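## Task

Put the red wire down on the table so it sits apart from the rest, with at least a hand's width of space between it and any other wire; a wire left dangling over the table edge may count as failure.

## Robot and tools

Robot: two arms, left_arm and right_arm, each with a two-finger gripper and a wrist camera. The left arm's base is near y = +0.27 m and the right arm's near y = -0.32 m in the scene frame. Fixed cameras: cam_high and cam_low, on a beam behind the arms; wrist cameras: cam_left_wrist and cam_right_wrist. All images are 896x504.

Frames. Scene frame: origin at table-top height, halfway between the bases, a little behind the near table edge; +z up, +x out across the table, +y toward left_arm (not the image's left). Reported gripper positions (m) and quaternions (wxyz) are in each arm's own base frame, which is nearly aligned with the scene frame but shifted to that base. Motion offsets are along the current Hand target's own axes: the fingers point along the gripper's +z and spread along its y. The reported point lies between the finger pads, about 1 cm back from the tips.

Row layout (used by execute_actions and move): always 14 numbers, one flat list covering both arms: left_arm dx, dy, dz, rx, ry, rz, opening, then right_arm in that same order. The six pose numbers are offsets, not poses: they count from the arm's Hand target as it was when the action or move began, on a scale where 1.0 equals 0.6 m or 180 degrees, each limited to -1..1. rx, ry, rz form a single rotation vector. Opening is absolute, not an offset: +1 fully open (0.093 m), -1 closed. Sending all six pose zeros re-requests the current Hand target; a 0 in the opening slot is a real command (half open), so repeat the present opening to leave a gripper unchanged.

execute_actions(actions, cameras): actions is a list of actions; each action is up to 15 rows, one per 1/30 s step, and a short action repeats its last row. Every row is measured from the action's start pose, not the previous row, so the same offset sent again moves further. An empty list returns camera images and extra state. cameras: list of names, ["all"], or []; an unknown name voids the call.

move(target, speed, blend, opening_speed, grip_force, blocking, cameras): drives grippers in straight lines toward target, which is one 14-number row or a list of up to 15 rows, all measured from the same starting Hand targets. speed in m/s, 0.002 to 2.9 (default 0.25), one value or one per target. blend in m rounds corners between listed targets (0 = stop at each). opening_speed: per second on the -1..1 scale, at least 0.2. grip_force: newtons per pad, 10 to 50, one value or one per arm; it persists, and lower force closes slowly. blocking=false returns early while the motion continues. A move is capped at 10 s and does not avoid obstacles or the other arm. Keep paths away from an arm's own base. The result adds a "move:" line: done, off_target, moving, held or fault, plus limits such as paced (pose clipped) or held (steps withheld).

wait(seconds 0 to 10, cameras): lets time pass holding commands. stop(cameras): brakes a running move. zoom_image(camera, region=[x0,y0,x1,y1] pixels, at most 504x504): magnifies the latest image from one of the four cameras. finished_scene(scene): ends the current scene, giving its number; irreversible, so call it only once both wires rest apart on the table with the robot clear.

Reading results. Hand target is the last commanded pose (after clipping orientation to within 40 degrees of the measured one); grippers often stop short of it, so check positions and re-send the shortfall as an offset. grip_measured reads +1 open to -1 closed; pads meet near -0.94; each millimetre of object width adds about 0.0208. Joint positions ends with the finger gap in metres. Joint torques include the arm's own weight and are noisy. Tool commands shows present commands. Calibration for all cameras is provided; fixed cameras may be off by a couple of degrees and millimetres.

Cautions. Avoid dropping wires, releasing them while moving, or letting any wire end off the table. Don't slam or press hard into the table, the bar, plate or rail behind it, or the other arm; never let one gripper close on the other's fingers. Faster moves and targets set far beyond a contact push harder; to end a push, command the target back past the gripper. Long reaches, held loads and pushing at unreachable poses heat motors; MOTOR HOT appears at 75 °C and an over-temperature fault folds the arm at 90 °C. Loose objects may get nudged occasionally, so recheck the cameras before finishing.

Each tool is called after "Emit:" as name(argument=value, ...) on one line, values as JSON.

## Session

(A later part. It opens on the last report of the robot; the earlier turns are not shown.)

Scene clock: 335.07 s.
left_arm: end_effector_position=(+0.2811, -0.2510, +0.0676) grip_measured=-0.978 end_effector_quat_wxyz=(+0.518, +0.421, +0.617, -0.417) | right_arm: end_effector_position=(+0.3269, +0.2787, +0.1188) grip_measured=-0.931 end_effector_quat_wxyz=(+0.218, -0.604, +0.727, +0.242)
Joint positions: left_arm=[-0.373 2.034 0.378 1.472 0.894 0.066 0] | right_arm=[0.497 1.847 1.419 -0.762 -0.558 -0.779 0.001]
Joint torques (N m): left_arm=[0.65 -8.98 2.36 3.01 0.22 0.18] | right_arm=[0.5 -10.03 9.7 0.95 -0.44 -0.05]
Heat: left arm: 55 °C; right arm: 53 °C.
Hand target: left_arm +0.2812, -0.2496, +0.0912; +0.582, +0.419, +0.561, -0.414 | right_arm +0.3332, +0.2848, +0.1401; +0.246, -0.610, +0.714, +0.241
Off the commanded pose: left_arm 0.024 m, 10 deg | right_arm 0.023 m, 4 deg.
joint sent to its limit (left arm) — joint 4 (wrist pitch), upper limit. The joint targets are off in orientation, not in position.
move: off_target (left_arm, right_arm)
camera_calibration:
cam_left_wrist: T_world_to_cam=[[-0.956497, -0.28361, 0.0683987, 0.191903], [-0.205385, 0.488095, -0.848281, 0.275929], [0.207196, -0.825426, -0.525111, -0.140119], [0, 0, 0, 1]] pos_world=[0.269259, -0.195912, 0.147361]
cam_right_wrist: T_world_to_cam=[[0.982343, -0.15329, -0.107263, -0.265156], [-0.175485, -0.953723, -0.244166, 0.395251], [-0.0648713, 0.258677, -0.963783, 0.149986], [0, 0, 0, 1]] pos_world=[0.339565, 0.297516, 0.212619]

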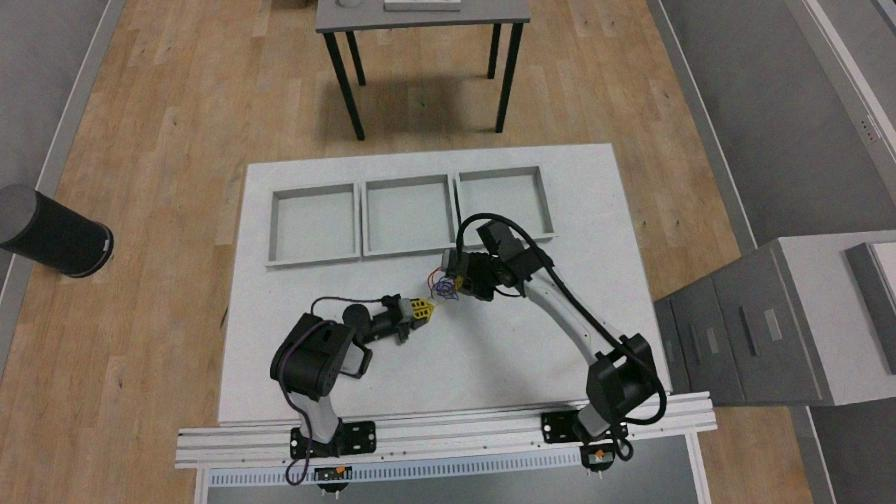

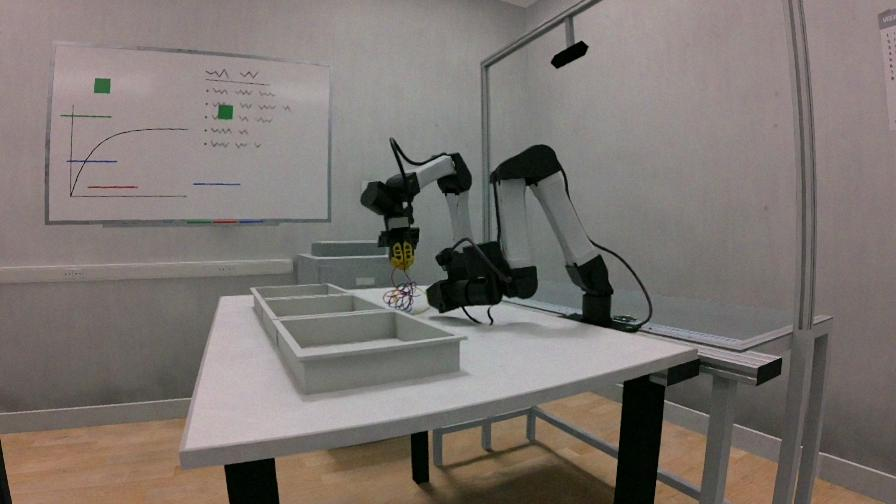

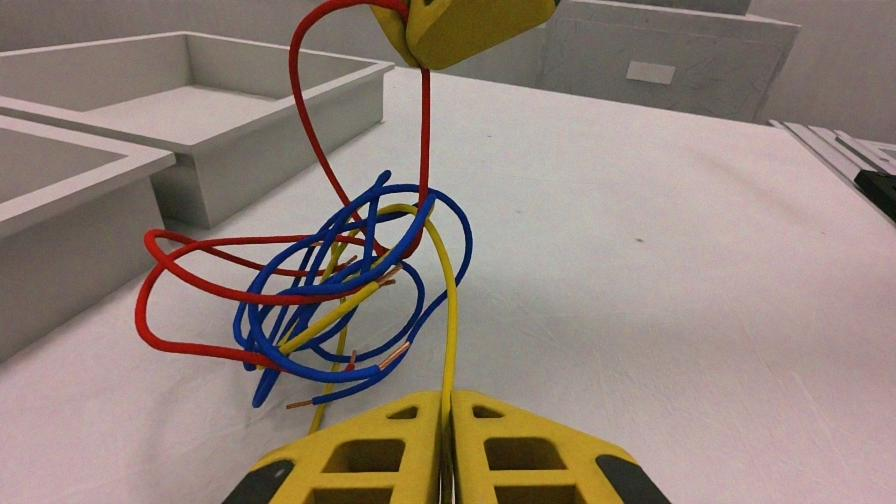

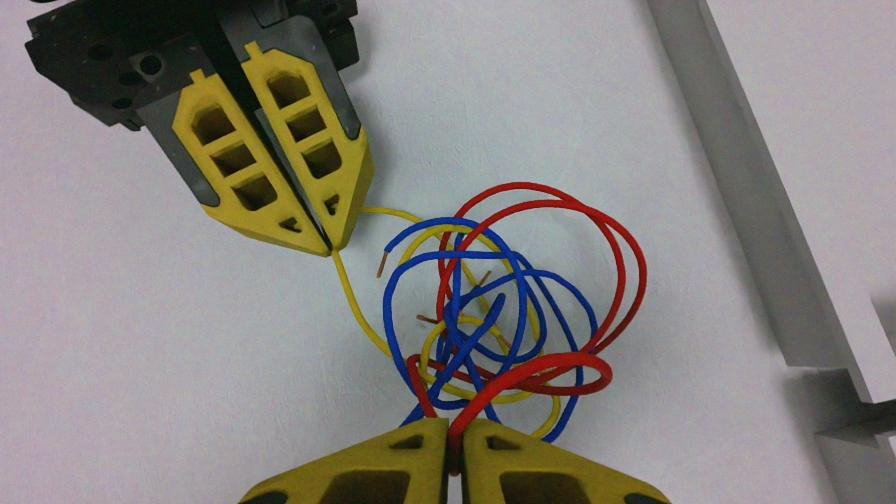

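Emit:
move(target=[-0.002,0.061,-0.19,0,0.083,0,-1,0,0,0,0,0,0,-0.936209], speed=0.05, cameras=["cam_left_wrist","cam_right_wrist","cam_low","cam_high"])

Emit:
zoom_image(camera="cam_left_wrist", region=[200, 50, 600, 504])

Emit:
zoom_image(camera="cam_low", region=[350, 210, 470, 330])

Scene clock: 344.67 s.
left_arm: end_effector_position=(+0.2720, -0.1321, +0.0775) grip_measured=-0.978 end_effector_quat_wxyz=(+0.484, +0.454, +0.650, -0.371) | right_arm: end_effector_position=(+0.3269, +0.2787, +0.1188) grip_measured=-0.931 end_effector_quat_wxyz=(+0.218, -0.604, +0.727, +0.242)
Joint positions: left_arm=[0.103 1.581 0.439 0.223 1.242 0.848 0] | right_arm=[0.497 1.847 1.419 -0.762 -0.558 -0.779 0.001]
Joint torques (N m): left_arm=[0.85 -6.61 8.7 1.41 0.69 0.18] | right_arm=[0.2 -10.28 9.62 0.95 -0.42 -0.04]
Heat: left arm: 55 °C; right arm: 53 °C.
Hand target: left_arm +0.2812, -0.1298, +0.0911; +0.504, +0.469, +0.632, -0.356 | right_arm +0.3332, +0.2848, +0.1401; +0.246, -0.610, +0.714, +0.241
Off the commanded pose: left_arm 0.016 m, 4 deg | right_arm 0.023 m, 4 deg.
move: off_target (left_arm, right_arm)
camera_calibration:
cam_left_wrist: T_world_to_cam=[[-0.954343, -0.296607, 0.0354021, 0.216598], [-0.216875, 0.606502, -0.764931, 0.236832], [0.205413, -0.737685, -0.643138, -0.0136078], [0, 0, 0, 1]] pos_world=[0.260867, -0.089433, 0.164741]
cam_right_wrist: T_world_to_cam=[[0.982343, -0.15329, -0.107263, -0.265156], [-0.175485, -0.953723, -0.244166, 0.395251], [-0.0648713, 0.258677, -0.963783, 0.149986], [0, 0, 0, 1]] pos_world=[0.339565, 0.297516, 0.212619]

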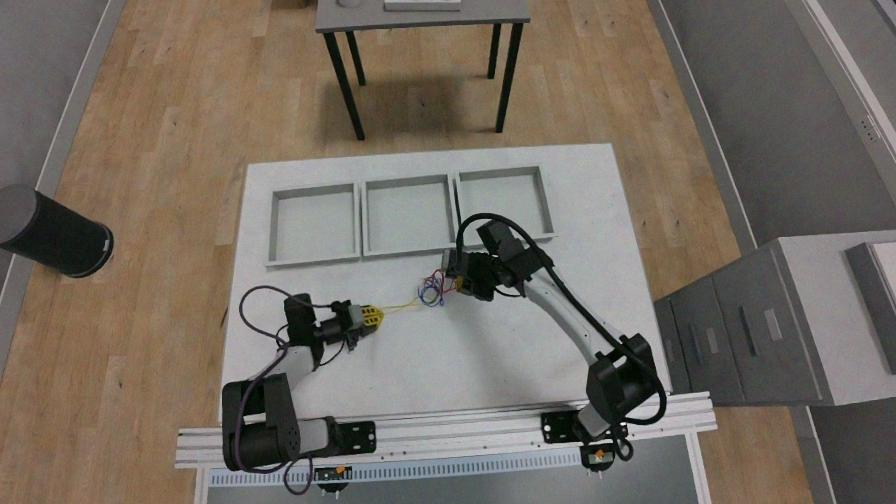

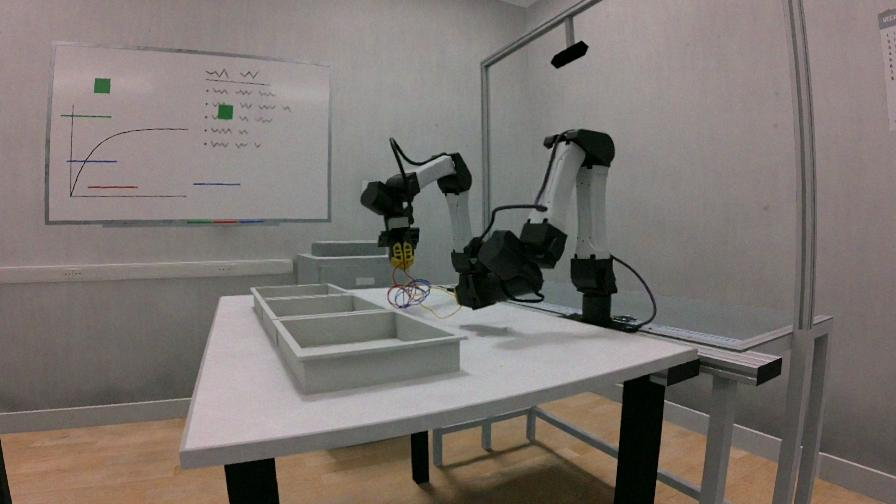

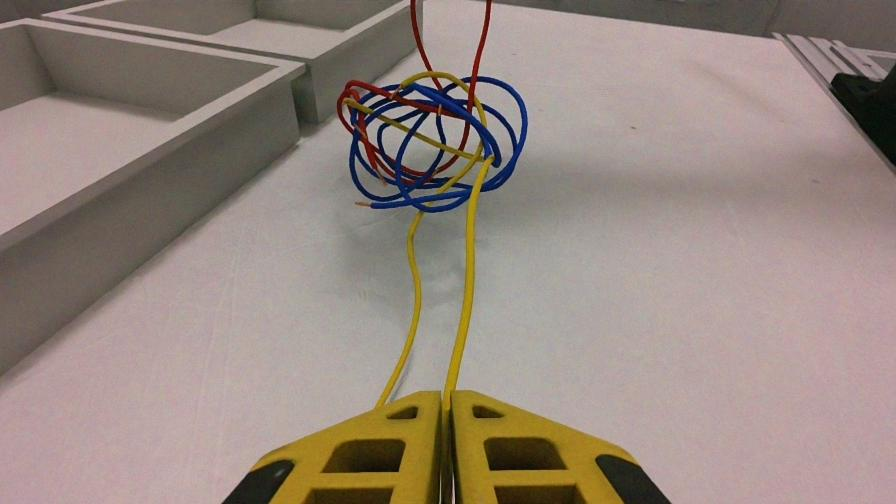

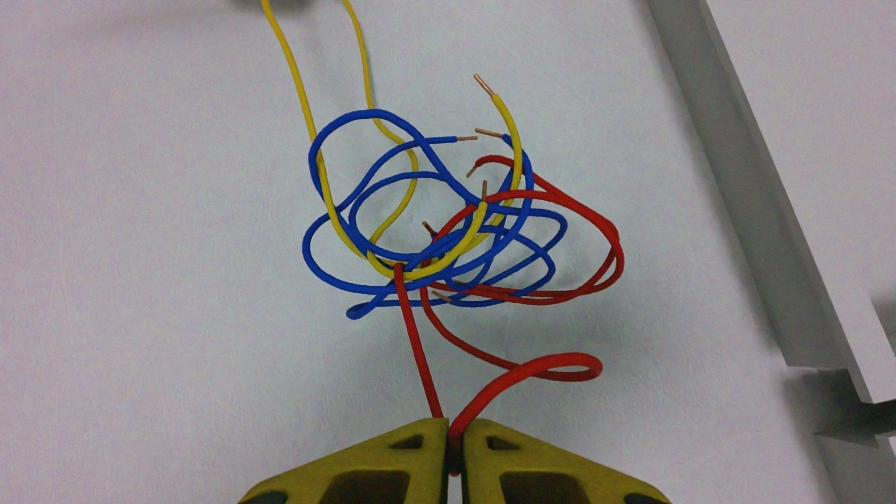

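Scaled by 1.110 from the camera's 896x504 image, which has a finer 1280x720 frame.

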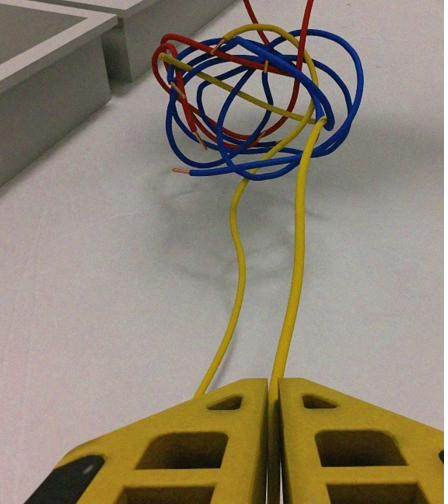

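Scaled by 4.200 from the camera's 896x504 image, which has a finer 1280x720 frame.

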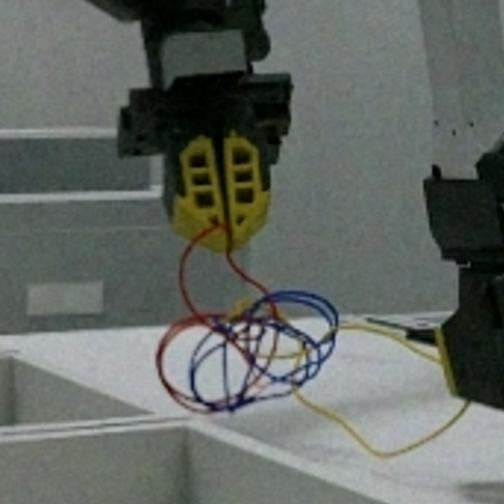

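Emit:
move(target=[0,0,0,0,0,0,-1,0.125,-0.0233,-0.107,0,0,0,-0.936209], speed=0.05, cameras=["cam_left_wrist","cam_right_wrist","cam_low","cam_high"])

Emit:
zoom_image(camera="cam_low", region=[350, 210, 470, 330])

Scene clock: 359.10 s.
left_arm: end_effector_position=(+0.2715, -0.1324, +0.0781) grip_measured=-0.978 end_effector_quat_wxyz=(+0.484, +0.454, +0.648, -0.373) | right_arm: end_effector_position=(+0.3341, +0.1884, +0.1250) grip_measured=-0.931 end_effector_quat_wxyz=(+0.226, -0.609, +0.720, +0.245)
Joint positions: left_arm=[0.103 1.581 0.439 0.223 1.247 0.848 0] | right_arm=[0.246 1.779 1.366 -0.931 -0.646 -1.082 0.001]
Joint torques (N m): left_arm=[0.76 -6.69 8.54 1.42 0.61 0.19] | right_arm=[-0.94 -11.14 5.96 0.7 -0.61 -0.07]
Heat: left arm: 50 °C; right arm: 54 °C.
Hand target: left_arm +0.2809, -0.1299, +0.0910; +0.505, +0.469, +0.632, -0.355 | right_arm +0.3332, +0.1851, +0.1402; +0.246, -0.610, +0.714, +0.241
Off the commanded pose: left_arm 0.016 m, 4 deg | right_arm 0.015 m, 2 deg.
move: off_target (left_arm, right_arm)
camera_calibration:
cam_left_wrist: T_world_to_cam=[[-0.95529, -0.293443, 0.0362314, 0.216605], [-0.214704, 0.604212, -0.767352, 0.236669], [0.203283, -0.740823, -0.640201, -0.0134789], [0, 0, 0, 1]] pos_world=[0.260474, -0.0894226, 0.165131]
cam_right_wrist: T_world_to_cam=[[0.98566, -0.139339, -0.0951754, -0.290597], [-0.159779, -0.952059, -0.260874, 0.308406], [-0.0542626, 0.27234, -0.96067, 0.173391], [0, 0, 0, 1]] pos_world=[0.345115, 0.205908, 0.219369]

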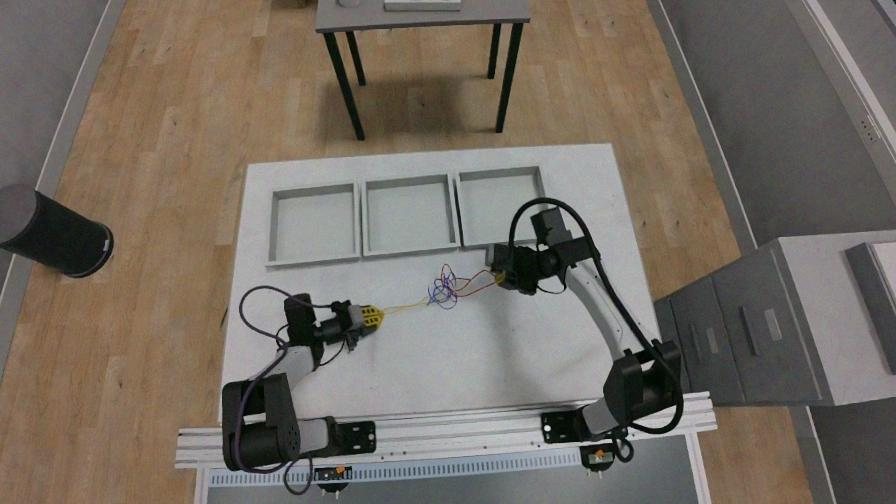

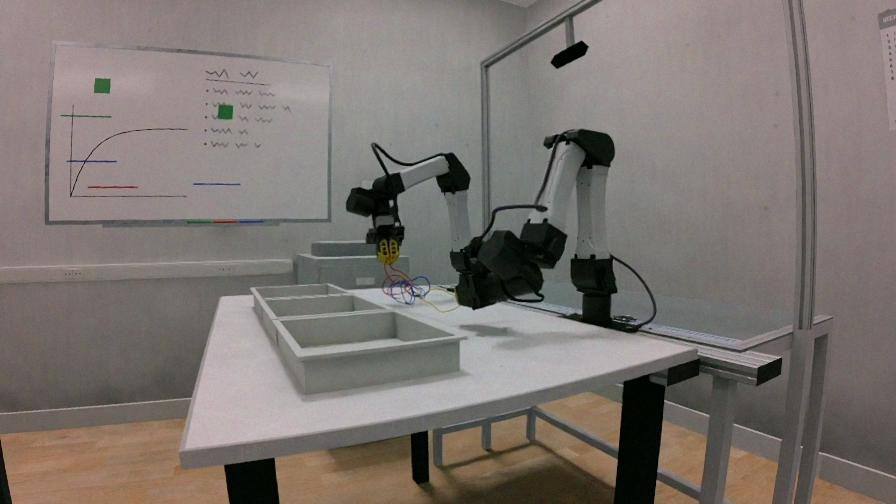

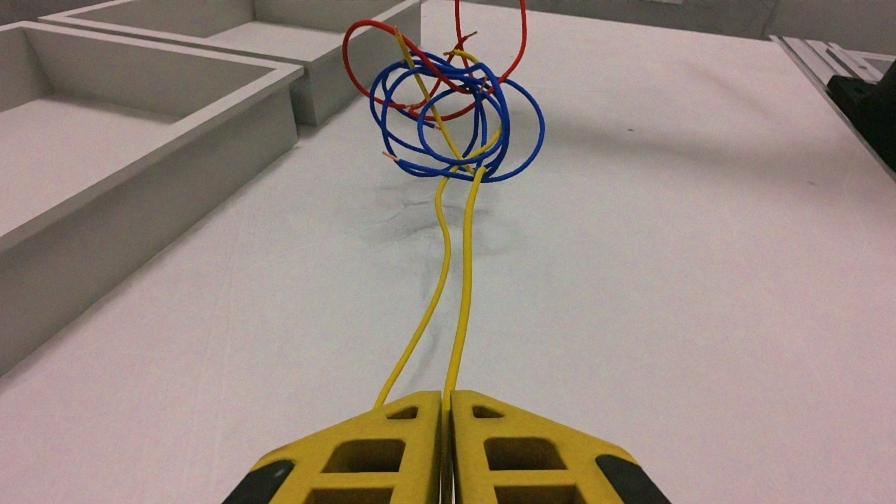

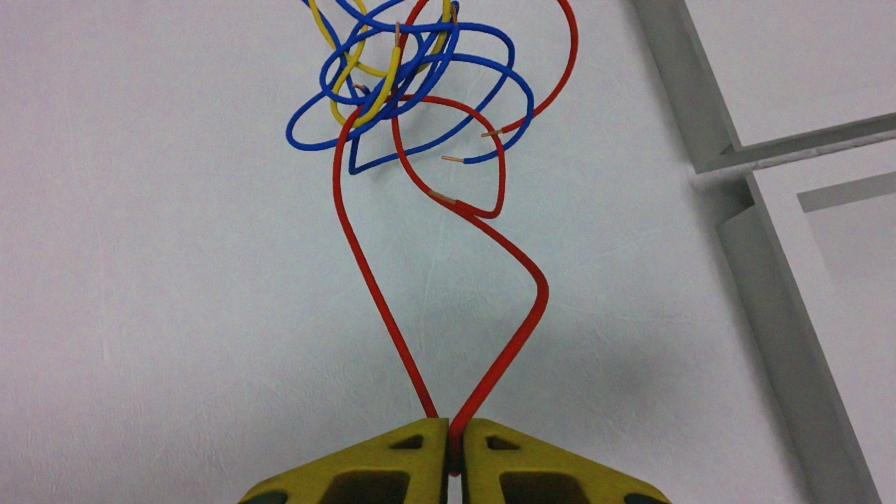

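Scaled by 4.200 from the camera's 896x504 image, which has a finer 1280x720 frame.

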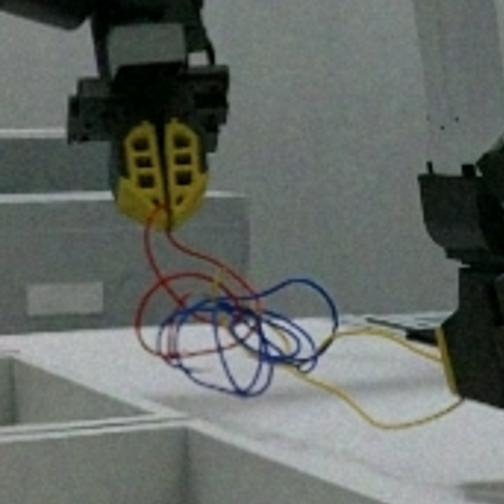

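Emit:
move(target=[0,0,0,0,0,0,-1,0.15,-0.028,-0.129,0,0,0,-0.936209], speed=0.05, cameras=["cam_left_wrist","cam_right_wrist","cam_low","cam_high"])

Emit:
zoom_image(camera="cam_low", region=[350, 210, 470, 330])

Emit:
zoom_image(camera="cam_high", region=[370, 230, 570, 330])

Scene clock: 369.83 s.
left_arm: end_effector_position=(+0.2714, -0.1325, +0.0783) grip_measured=-0.978 end_effector_quat_wxyz=(+0.484, +0.454, +0.648, -0.373) | right_arm: end_effector_position=(+0.3245, +0.0700, +0.1361) grip_measured=-0.931 end_effector_quat_wxyz=(+0.236, -0.610, +0.715, +0.247)
Joint positions: left_arm=[0.103 1.581 0.439 0.223 1.248 0.848 0] | right_arm=[-0.119 1.779 1.409 -1.255 -0.696 -1.551 0.001]
Joint torques (N m): left_arm=[0.68 -6.83 8.49 1.41 0.58 0.21] | right_arm=[-1.05 -6.05 8.95 0.13 -0.52 -0.06]
Heat: left arm: 49 °C; right arm: 53 °C.
Hand target: left_arm +0.2809, -0.1299, +0.0910; +0.505, +0.469, +0.632, -0.355 | right_arm +0.3333, +0.0653, +0.1405; +0.246, -0.610, +0.714, +0.241
Off the commanded pose: left_arm 0.016 m, 4 deg | right_arm 0.011 m, 1 deg.
move: off_target (left_arm, right_arm)
camera_calibration:
cam_left_wrist: T_world_to_cam=[[-0.955489, -0.292777, 0.0363576, 0.216627], [-0.214194, 0.603669, -0.767922, 0.236574], [0.202882, -0.741529, -0.639511, -0.013393], [0, 0, 0, 1]] pos_world=[0.260375, -0.0893202, 0.165229]
cam_right_wrist: T_world_to_cam=[[0.987485, -0.133493, -0.0839809, -0.299141], [-0.151946, -0.947952, -0.279821, 0.196805], [-0.0422558, 0.28908, -0.956372, 0.210141], [0, 0, 0, 1]] pos_world=[0.334181, 0.0858811, 0.230921]

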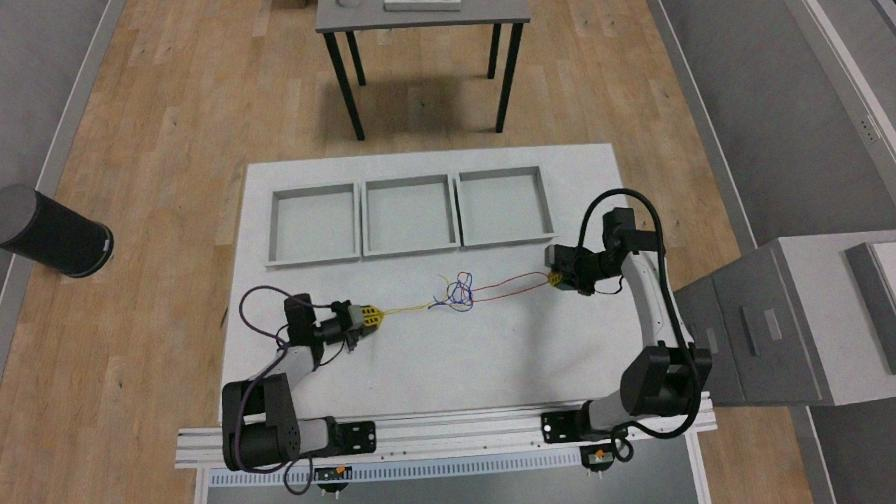

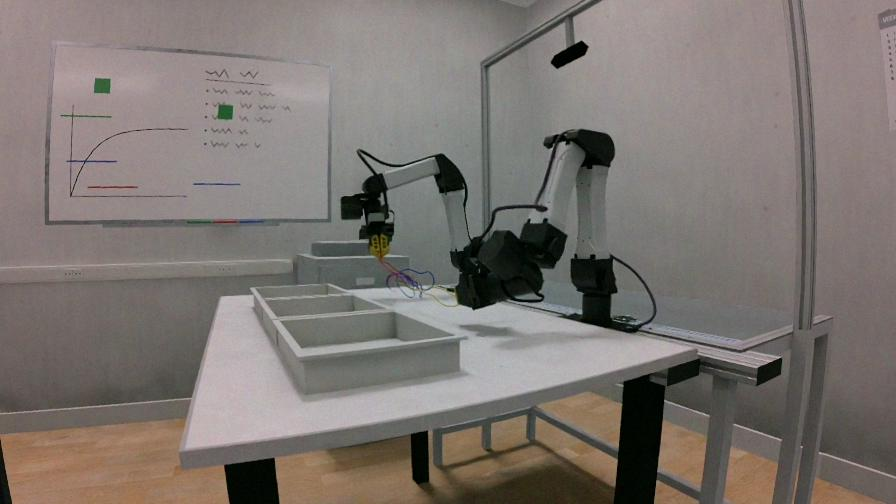

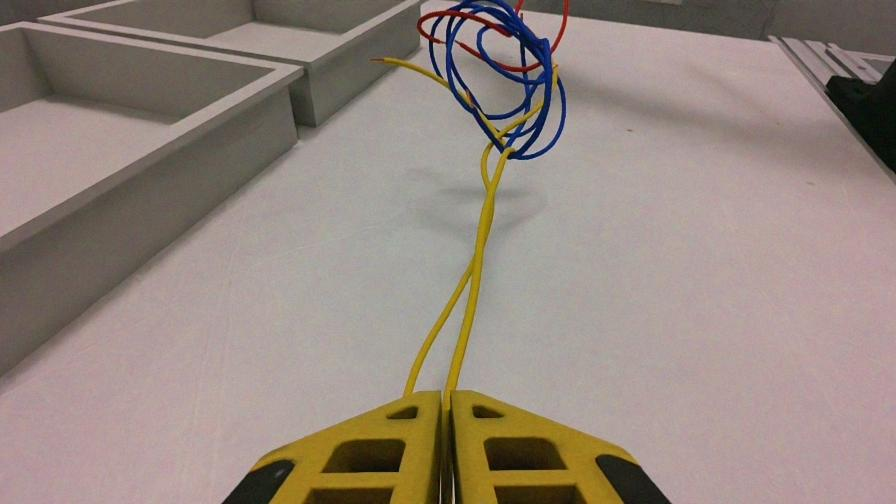

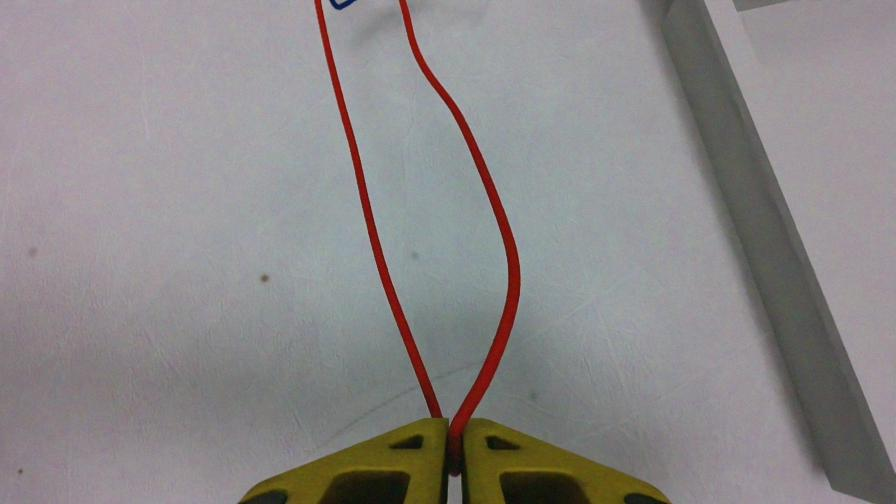

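Scaled by 4.200 from the camera's 896x504 image, which has a finer 1280x720 frame.

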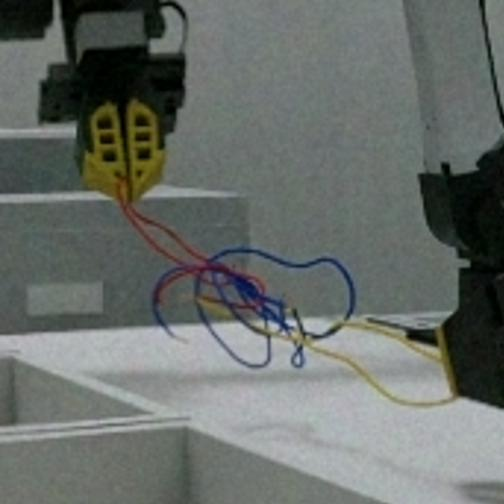

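Scaled by 2.520 from the camera's 896x504 image, which has a finer 1280x720 frame.

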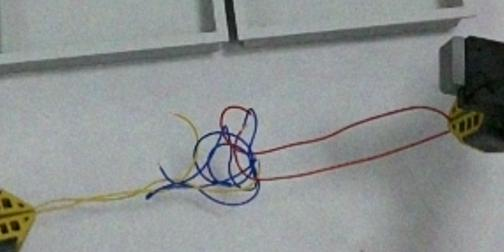

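Emit:
move(target=[0.031,0.041,-0.123,-0.093,0,-0.018,-1,0.1,-0.0187,-0.086,0,0,0,-0.936209], speed=0.04, cameras=["cam_left_wrist","cam_right_wrist","cam_low","cam_high"])

Emit:
zoom_image(camera="cam_low", region=[350, 210, 470, 330])

Emit:
zoom_image(camera="cam_high", region=[340, 230, 600, 340])

Scene clock: 383.30 s.
left_arm: end_effector_position=(+0.2840, -0.0499, +0.0884) grip_measured=-0.978 end_effector_quat_wxyz=(+0.550, +0.365, +0.697, -0.280) | right_arm: end_effector_position=(+0.3287, -0.0085, +0.1384) grip_measured=-0.931 end_effector_quat_wxyz=(+0.244, -0.608, +0.714, +0.248)
Joint positions: left_arm=[0.415 1.474 0.379 0.21 1.257 0.872 0] | right_arm=[-0.353 1.911 1.574 -1.469 -0.677 -1.847 0.001]
Joint torques (N m): left_arm=[0.68 -5.45 5.01 1.4 0.62 0.19] | right_arm=[-0.65 -6.74 8.58 -0.24 -0.34 -0.05]
Heat: left arm: 49 °C; right arm: 51 °C.
Hand target: left_arm +0.2808, -0.0500, +0.0910; +0.557, +0.372, +0.690, -0.274 | right_arm +0.3334, -0.0147, +0.1407; +0.246, -0.610, +0.714, +0.241
Off the commanded pose: left_arm 0.004 m, 2 deg | right_arm 0.008 m, 1 deg.
move: done
camera_calibration:
cam_left_wrist: T_world_to_cam=[[-0.826236, -0.563029, -0.0182257, 0.207127], [-0.343082, 0.528602, -0.77645, 0.23086], [0.446798, -0.635278, -0.629915, -0.0130425], [0, 0, 0, 1]] pos_world=[0.256167, -0.0136999, 0.174811]
cam_right_wrist: T_world_to_cam=[[0.987652, -0.137376, -0.0753035, -0.314878], [-0.153617, -0.943541, -0.293483, 0.126159], [-0.0307344, 0.301427, -0.952994, 0.231003], [0, 0, 0, 1]] pos_world=[0.33747, 0.00614911, 0.233459]

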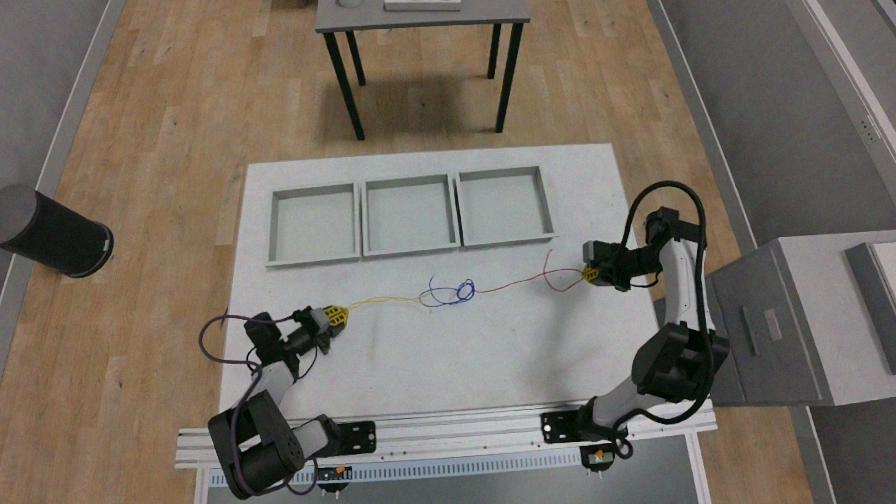

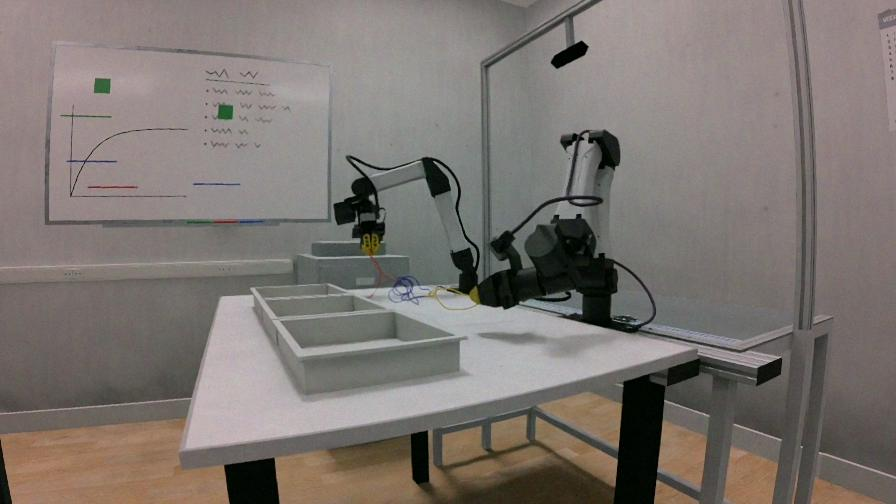

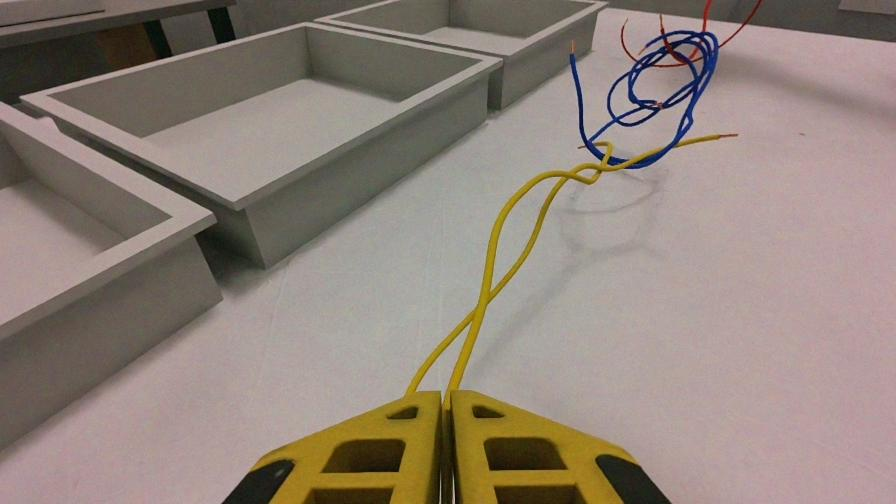

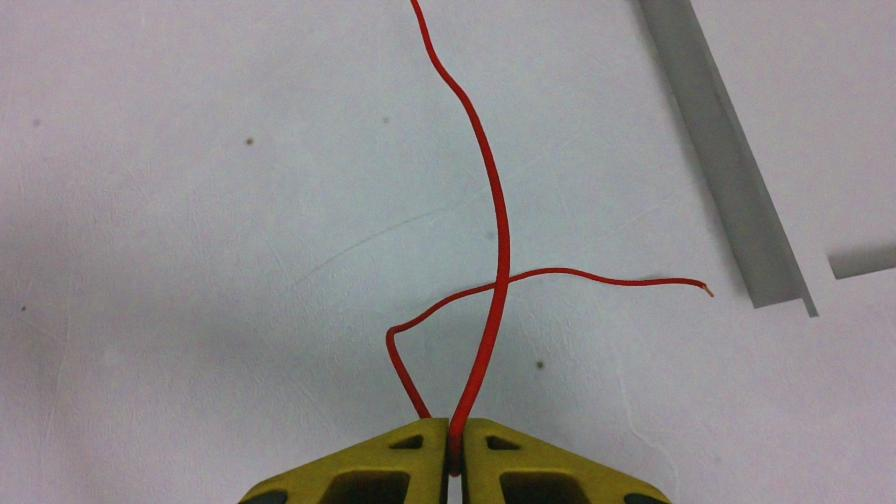

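Scaled by 4.200 from the camera's 896x504 image, which has a finer 1280x720 frame.

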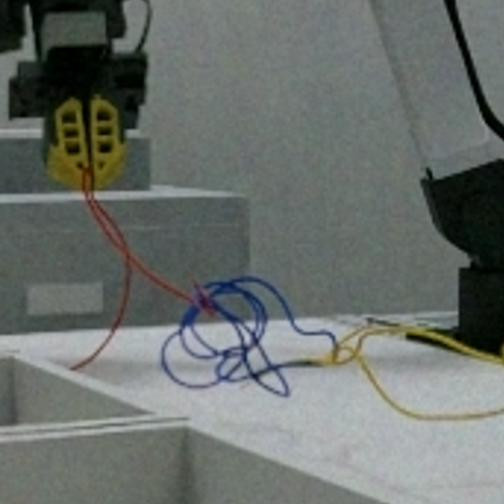

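Scaled by 1.938 from the camera's 896x504 image, which has a finer 1280x720 frame.

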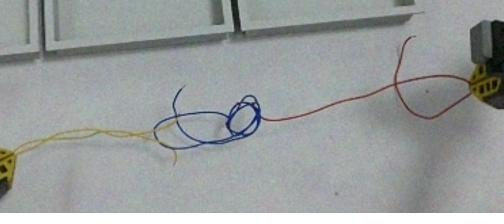

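Emit:
move(target=[0.004,0.01,-0.03,0,0,0,-1,0.05,-0.0187,-0.1,0,0.06,0,-0.936209], speed=0.04, cameras=["cam_left_wrist","cam_right_wrist","cam_low","cam_high"])

Emit:
zoom_image(camera="cam_low", region=[350, 210, 470, 330])

Emit:
zoom_image(camera="cam_high", region=[340, 230, 600, 340])

Scene clock: 399.20 s.
left_arm: end_effector_position=(+0.2682, -0.0363, +0.0855) grip_measured=-0.978 end_effector_quat_wxyz=(+0.545, +0.361, +0.702, -0.283) | right_arm: end_effector_position=(+0.3334, -0.0715, +0.1573) grip_measured=-0.931 end_effector_quat_wxyz=(+0.189, -0.620, +0.743, +0.167)
Joint positions: left_arm=[0.509 1.474 0.432 -0.125 1.3 1.15 0] | right_arm=[-0.444 1.943 1.773 -1.562 -0.486 -1.875 0.001]
Joint torques (N m): left_arm=[0.76 -2.91 9.1 1.02 0.8 0.22] | right_arm=[-0.7 -8.83 8.39 -0.04 -0.28 -0.05]
Heat: left arm: 49 °C; right arm: 50 °C.
Hand target: left_arm +0.2752, -0.0318, +0.0930; +0.557, +0.372, +0.690, -0.274 | right_arm +0.3371, -0.0774, +0.1666; +0.178, -0.630, +0.734, +0.182
Off the commanded pose: left_arm 0.011 m, 3 deg | right_arm 0.012 m, 3 deg.
joint sent to its limit (right arm) — joint 4 (wrist pitch), lower limit. The joint targets are off in orientation, not in position.
move: off_target (left_arm, right_arm)
camera_calibration:
cam_left_wrist: T_world_to_cam=[[-0.824818, -0.565381, -0.00439118, 0.199948], [-0.356435, 0.52599, -0.772197, 0.219069], [0.438896, -0.635357, -0.635368, 0.00343521], [0, 0, 0, 1]] pos_world=[0.241497, 0.0000015433, 0.172225]
cam_right_wrist: T_world_to_cam=[[0.9835, -0.17806, -0.0319608, -0.335146], [-0.180393, -0.978581, -0.0991869, 0.0489078], [-0.013615, 0.103316, -0.994555, 0.254734], [0, 0, 0, 1]] pos_world=[0.341907, -0.0381339, 0.247486]

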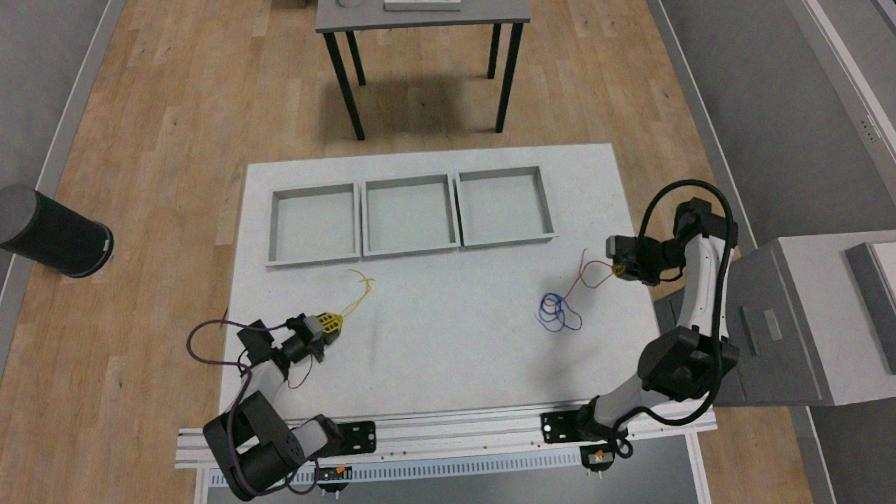

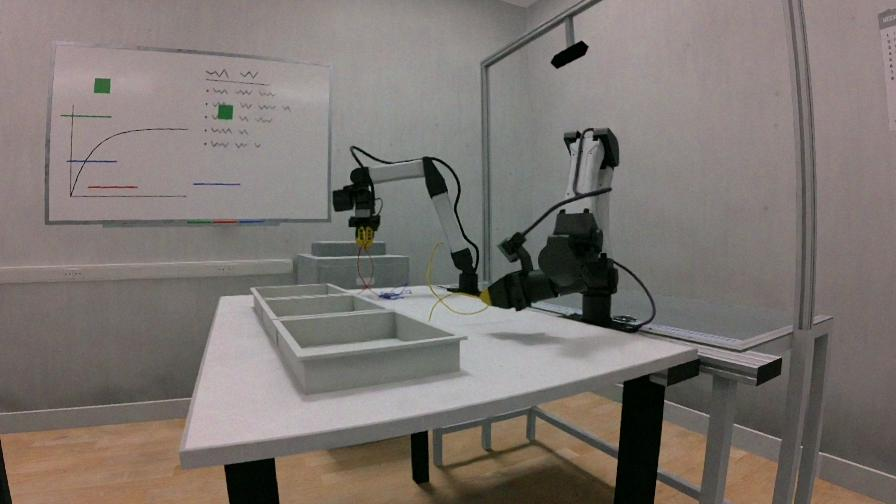

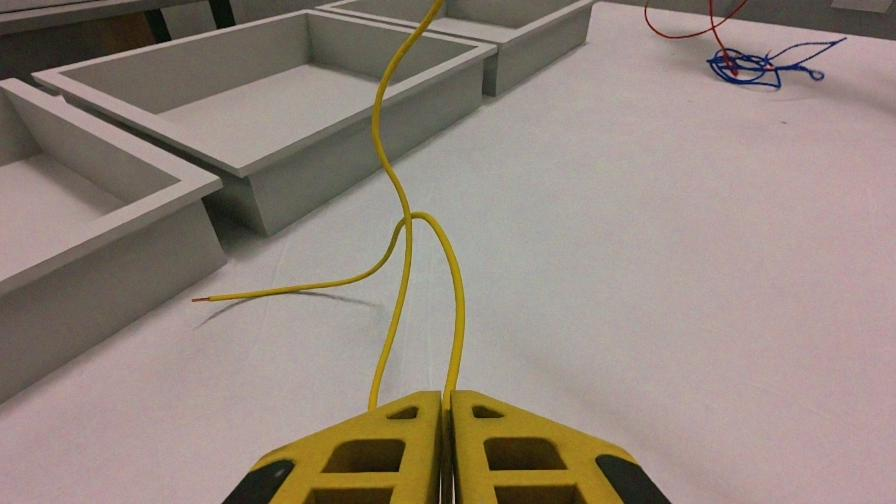

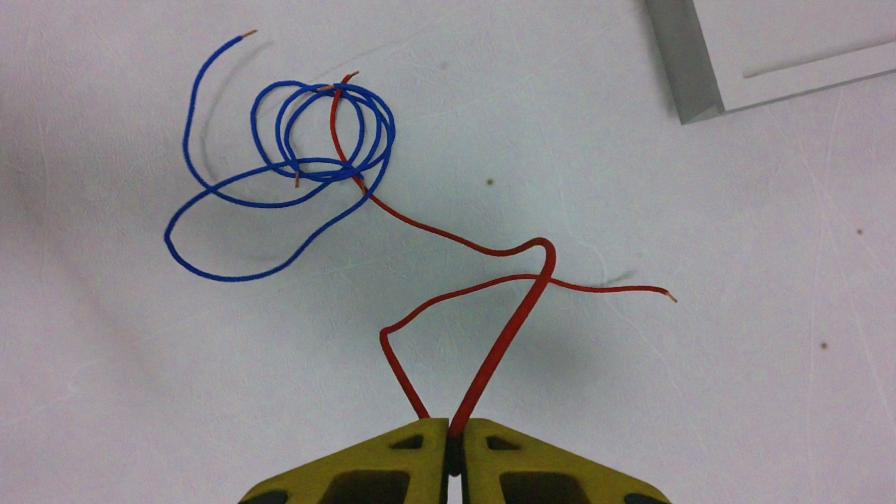

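Scaled by 4.200 from the camera's 896x504 image, which has a finer 1280x720 frame.

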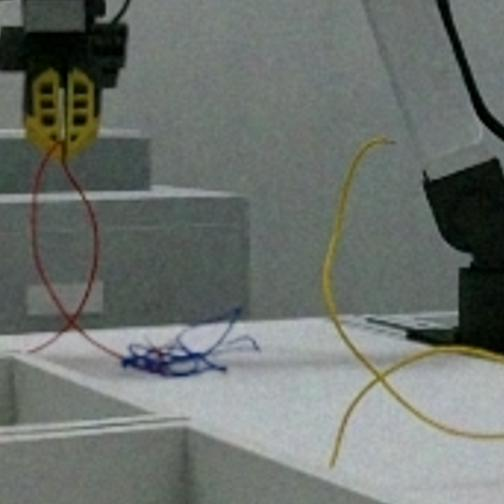

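Scaled by 1.938 from the camera's 896x504 image, which has a finer 1280x720 frame.

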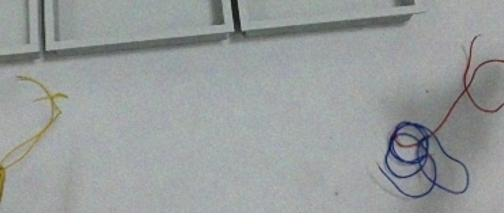

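Emit:
move(target=[0,0,0,0,0,0,-1,-0.0655,0.0057,-0.116,0,0,0,-0.936209], speed=0.04, cameras=["cam_left_wrist","cam_right_wrist","cam_low","cam_high"])

Emit:
zoom_image(camera="cam_low", region=[350, 210, 470, 330])

Emit:
zoom_image(camera="cam_high", region=[340, 230, 640, 340])

Scene clock: 414.00 s.
left_arm: end_effector_position=(+0.2681, -0.0363, +0.0855) grip_measured=-0.978 end_effector_quat_wxyz=(+0.545, +0.361, +0.702, -0.283) | right_arm: end_effector_position=(+0.3369, -0.0768, +0.2260) grip_measured=-0.931 end_effector_quat_wxyz=(+0.233, -0.603, +0.760, +0.071)
Joint positions: left_arm=[0.509 1.474 0.432 -0.125 1.3 1.151 0] | right_arm=[-0.454 1.795 1.866 -1.562 -0.487 -1.775 0.001]
Joint torques (N m): left_arm=[0.72 -3.26 8.88 1.06 0.79 0.17] | right_arm=[-0.92 -9.77 8.38 0.4 -0.53 0.13]
Heat: left arm: 49 °C; right arm: 50 °C.
Hand target: left_arm +0.2750, -0.0319, +0.0930; +0.557, +0.372, +0.690, -0.273 | right_arm +0.3371, -0.0775, +0.2466; +0.178, -0.630, +0.734, +0.182
Off the commanded pose: left_arm 0.011 m, 3 deg | right_arm 0.021 m, 15 deg.
joint sent to its limit (right arm) — joint 4 (wrist pitch), lower limit. The joint targets are off in orientation, not in position.
move: off_target (left_arm, right_arm)
camera_calibration:
cam_left_wrist: T_world_to_cam=[[-0.824904, -0.565256, -0.00444511, 0.199978], [-0.356338, 0.526092, -0.772172, 0.218964], [0.438814, -0.635384, -0.635397, 0.00339646], [0, 0, 0, 1]] pos_world=[0.241497, 0.0000015818, 0.172125]
cam_right_wrist: T_world_to_cam=[[0.950642, -0.268554, 0.15543, -0.375467], [-0.263389, -0.963215, -0.0533129, 0.0698471], [0.16403, 0.00974276, -0.986407, 0.254843], [0, 0, 0, 1]] pos_world=[0.333529, -0.0360382, 0.313462]

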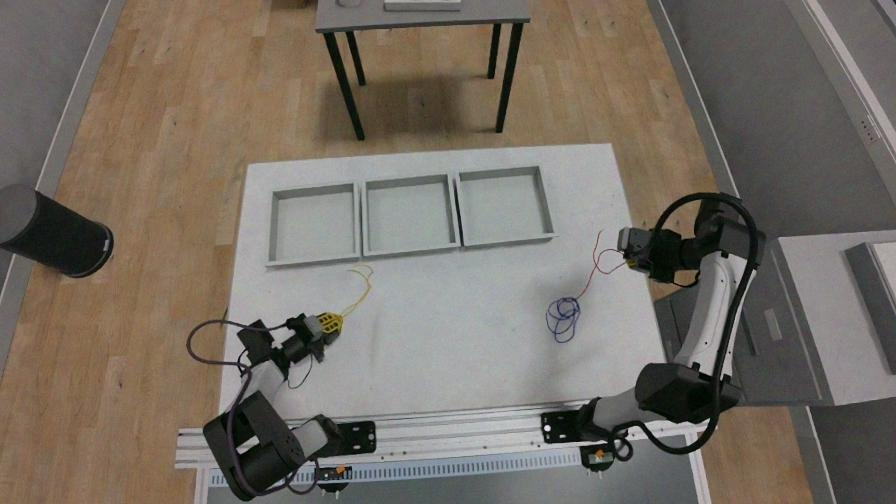

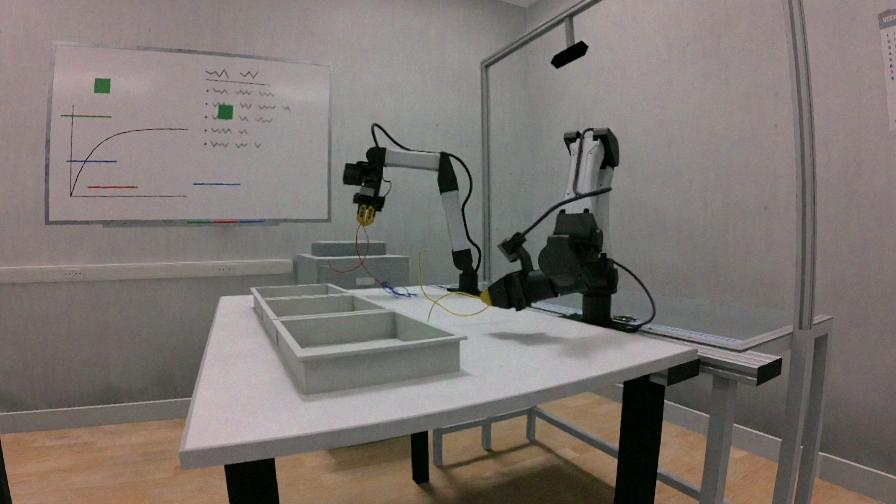

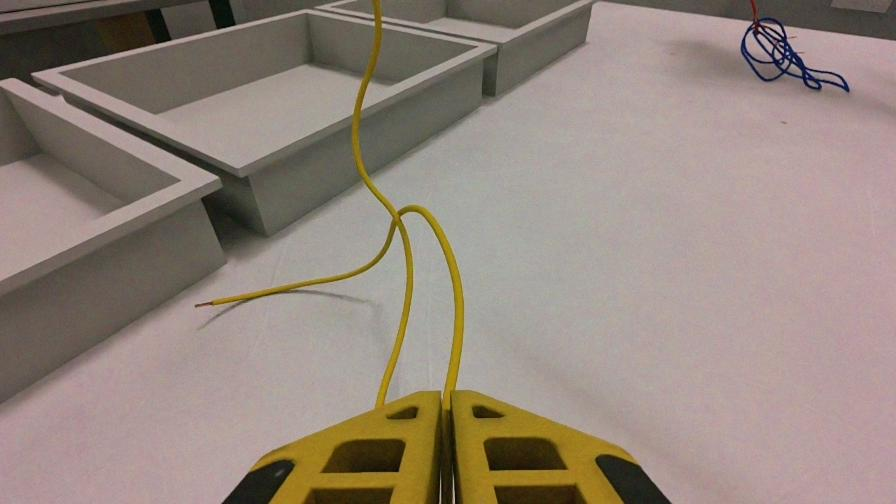

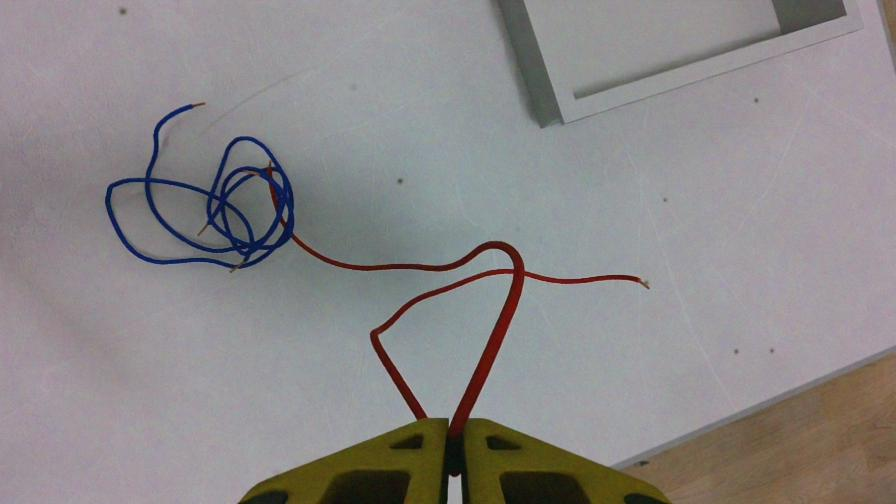

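Scaled by 4.200 from the camera's 896x504 image, which has a finer 1280x720 frame.

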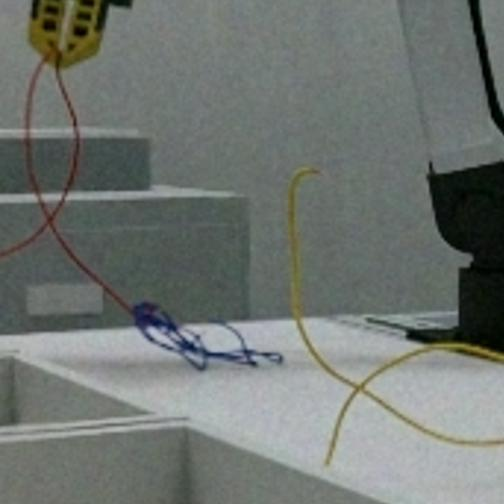

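Scaled by 1.680 from the camera's 896x504 image, which has a finer 1280x720 frame.

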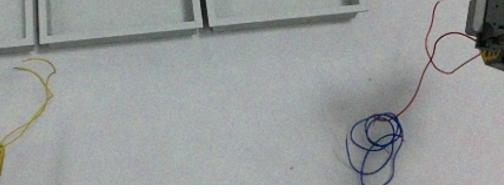

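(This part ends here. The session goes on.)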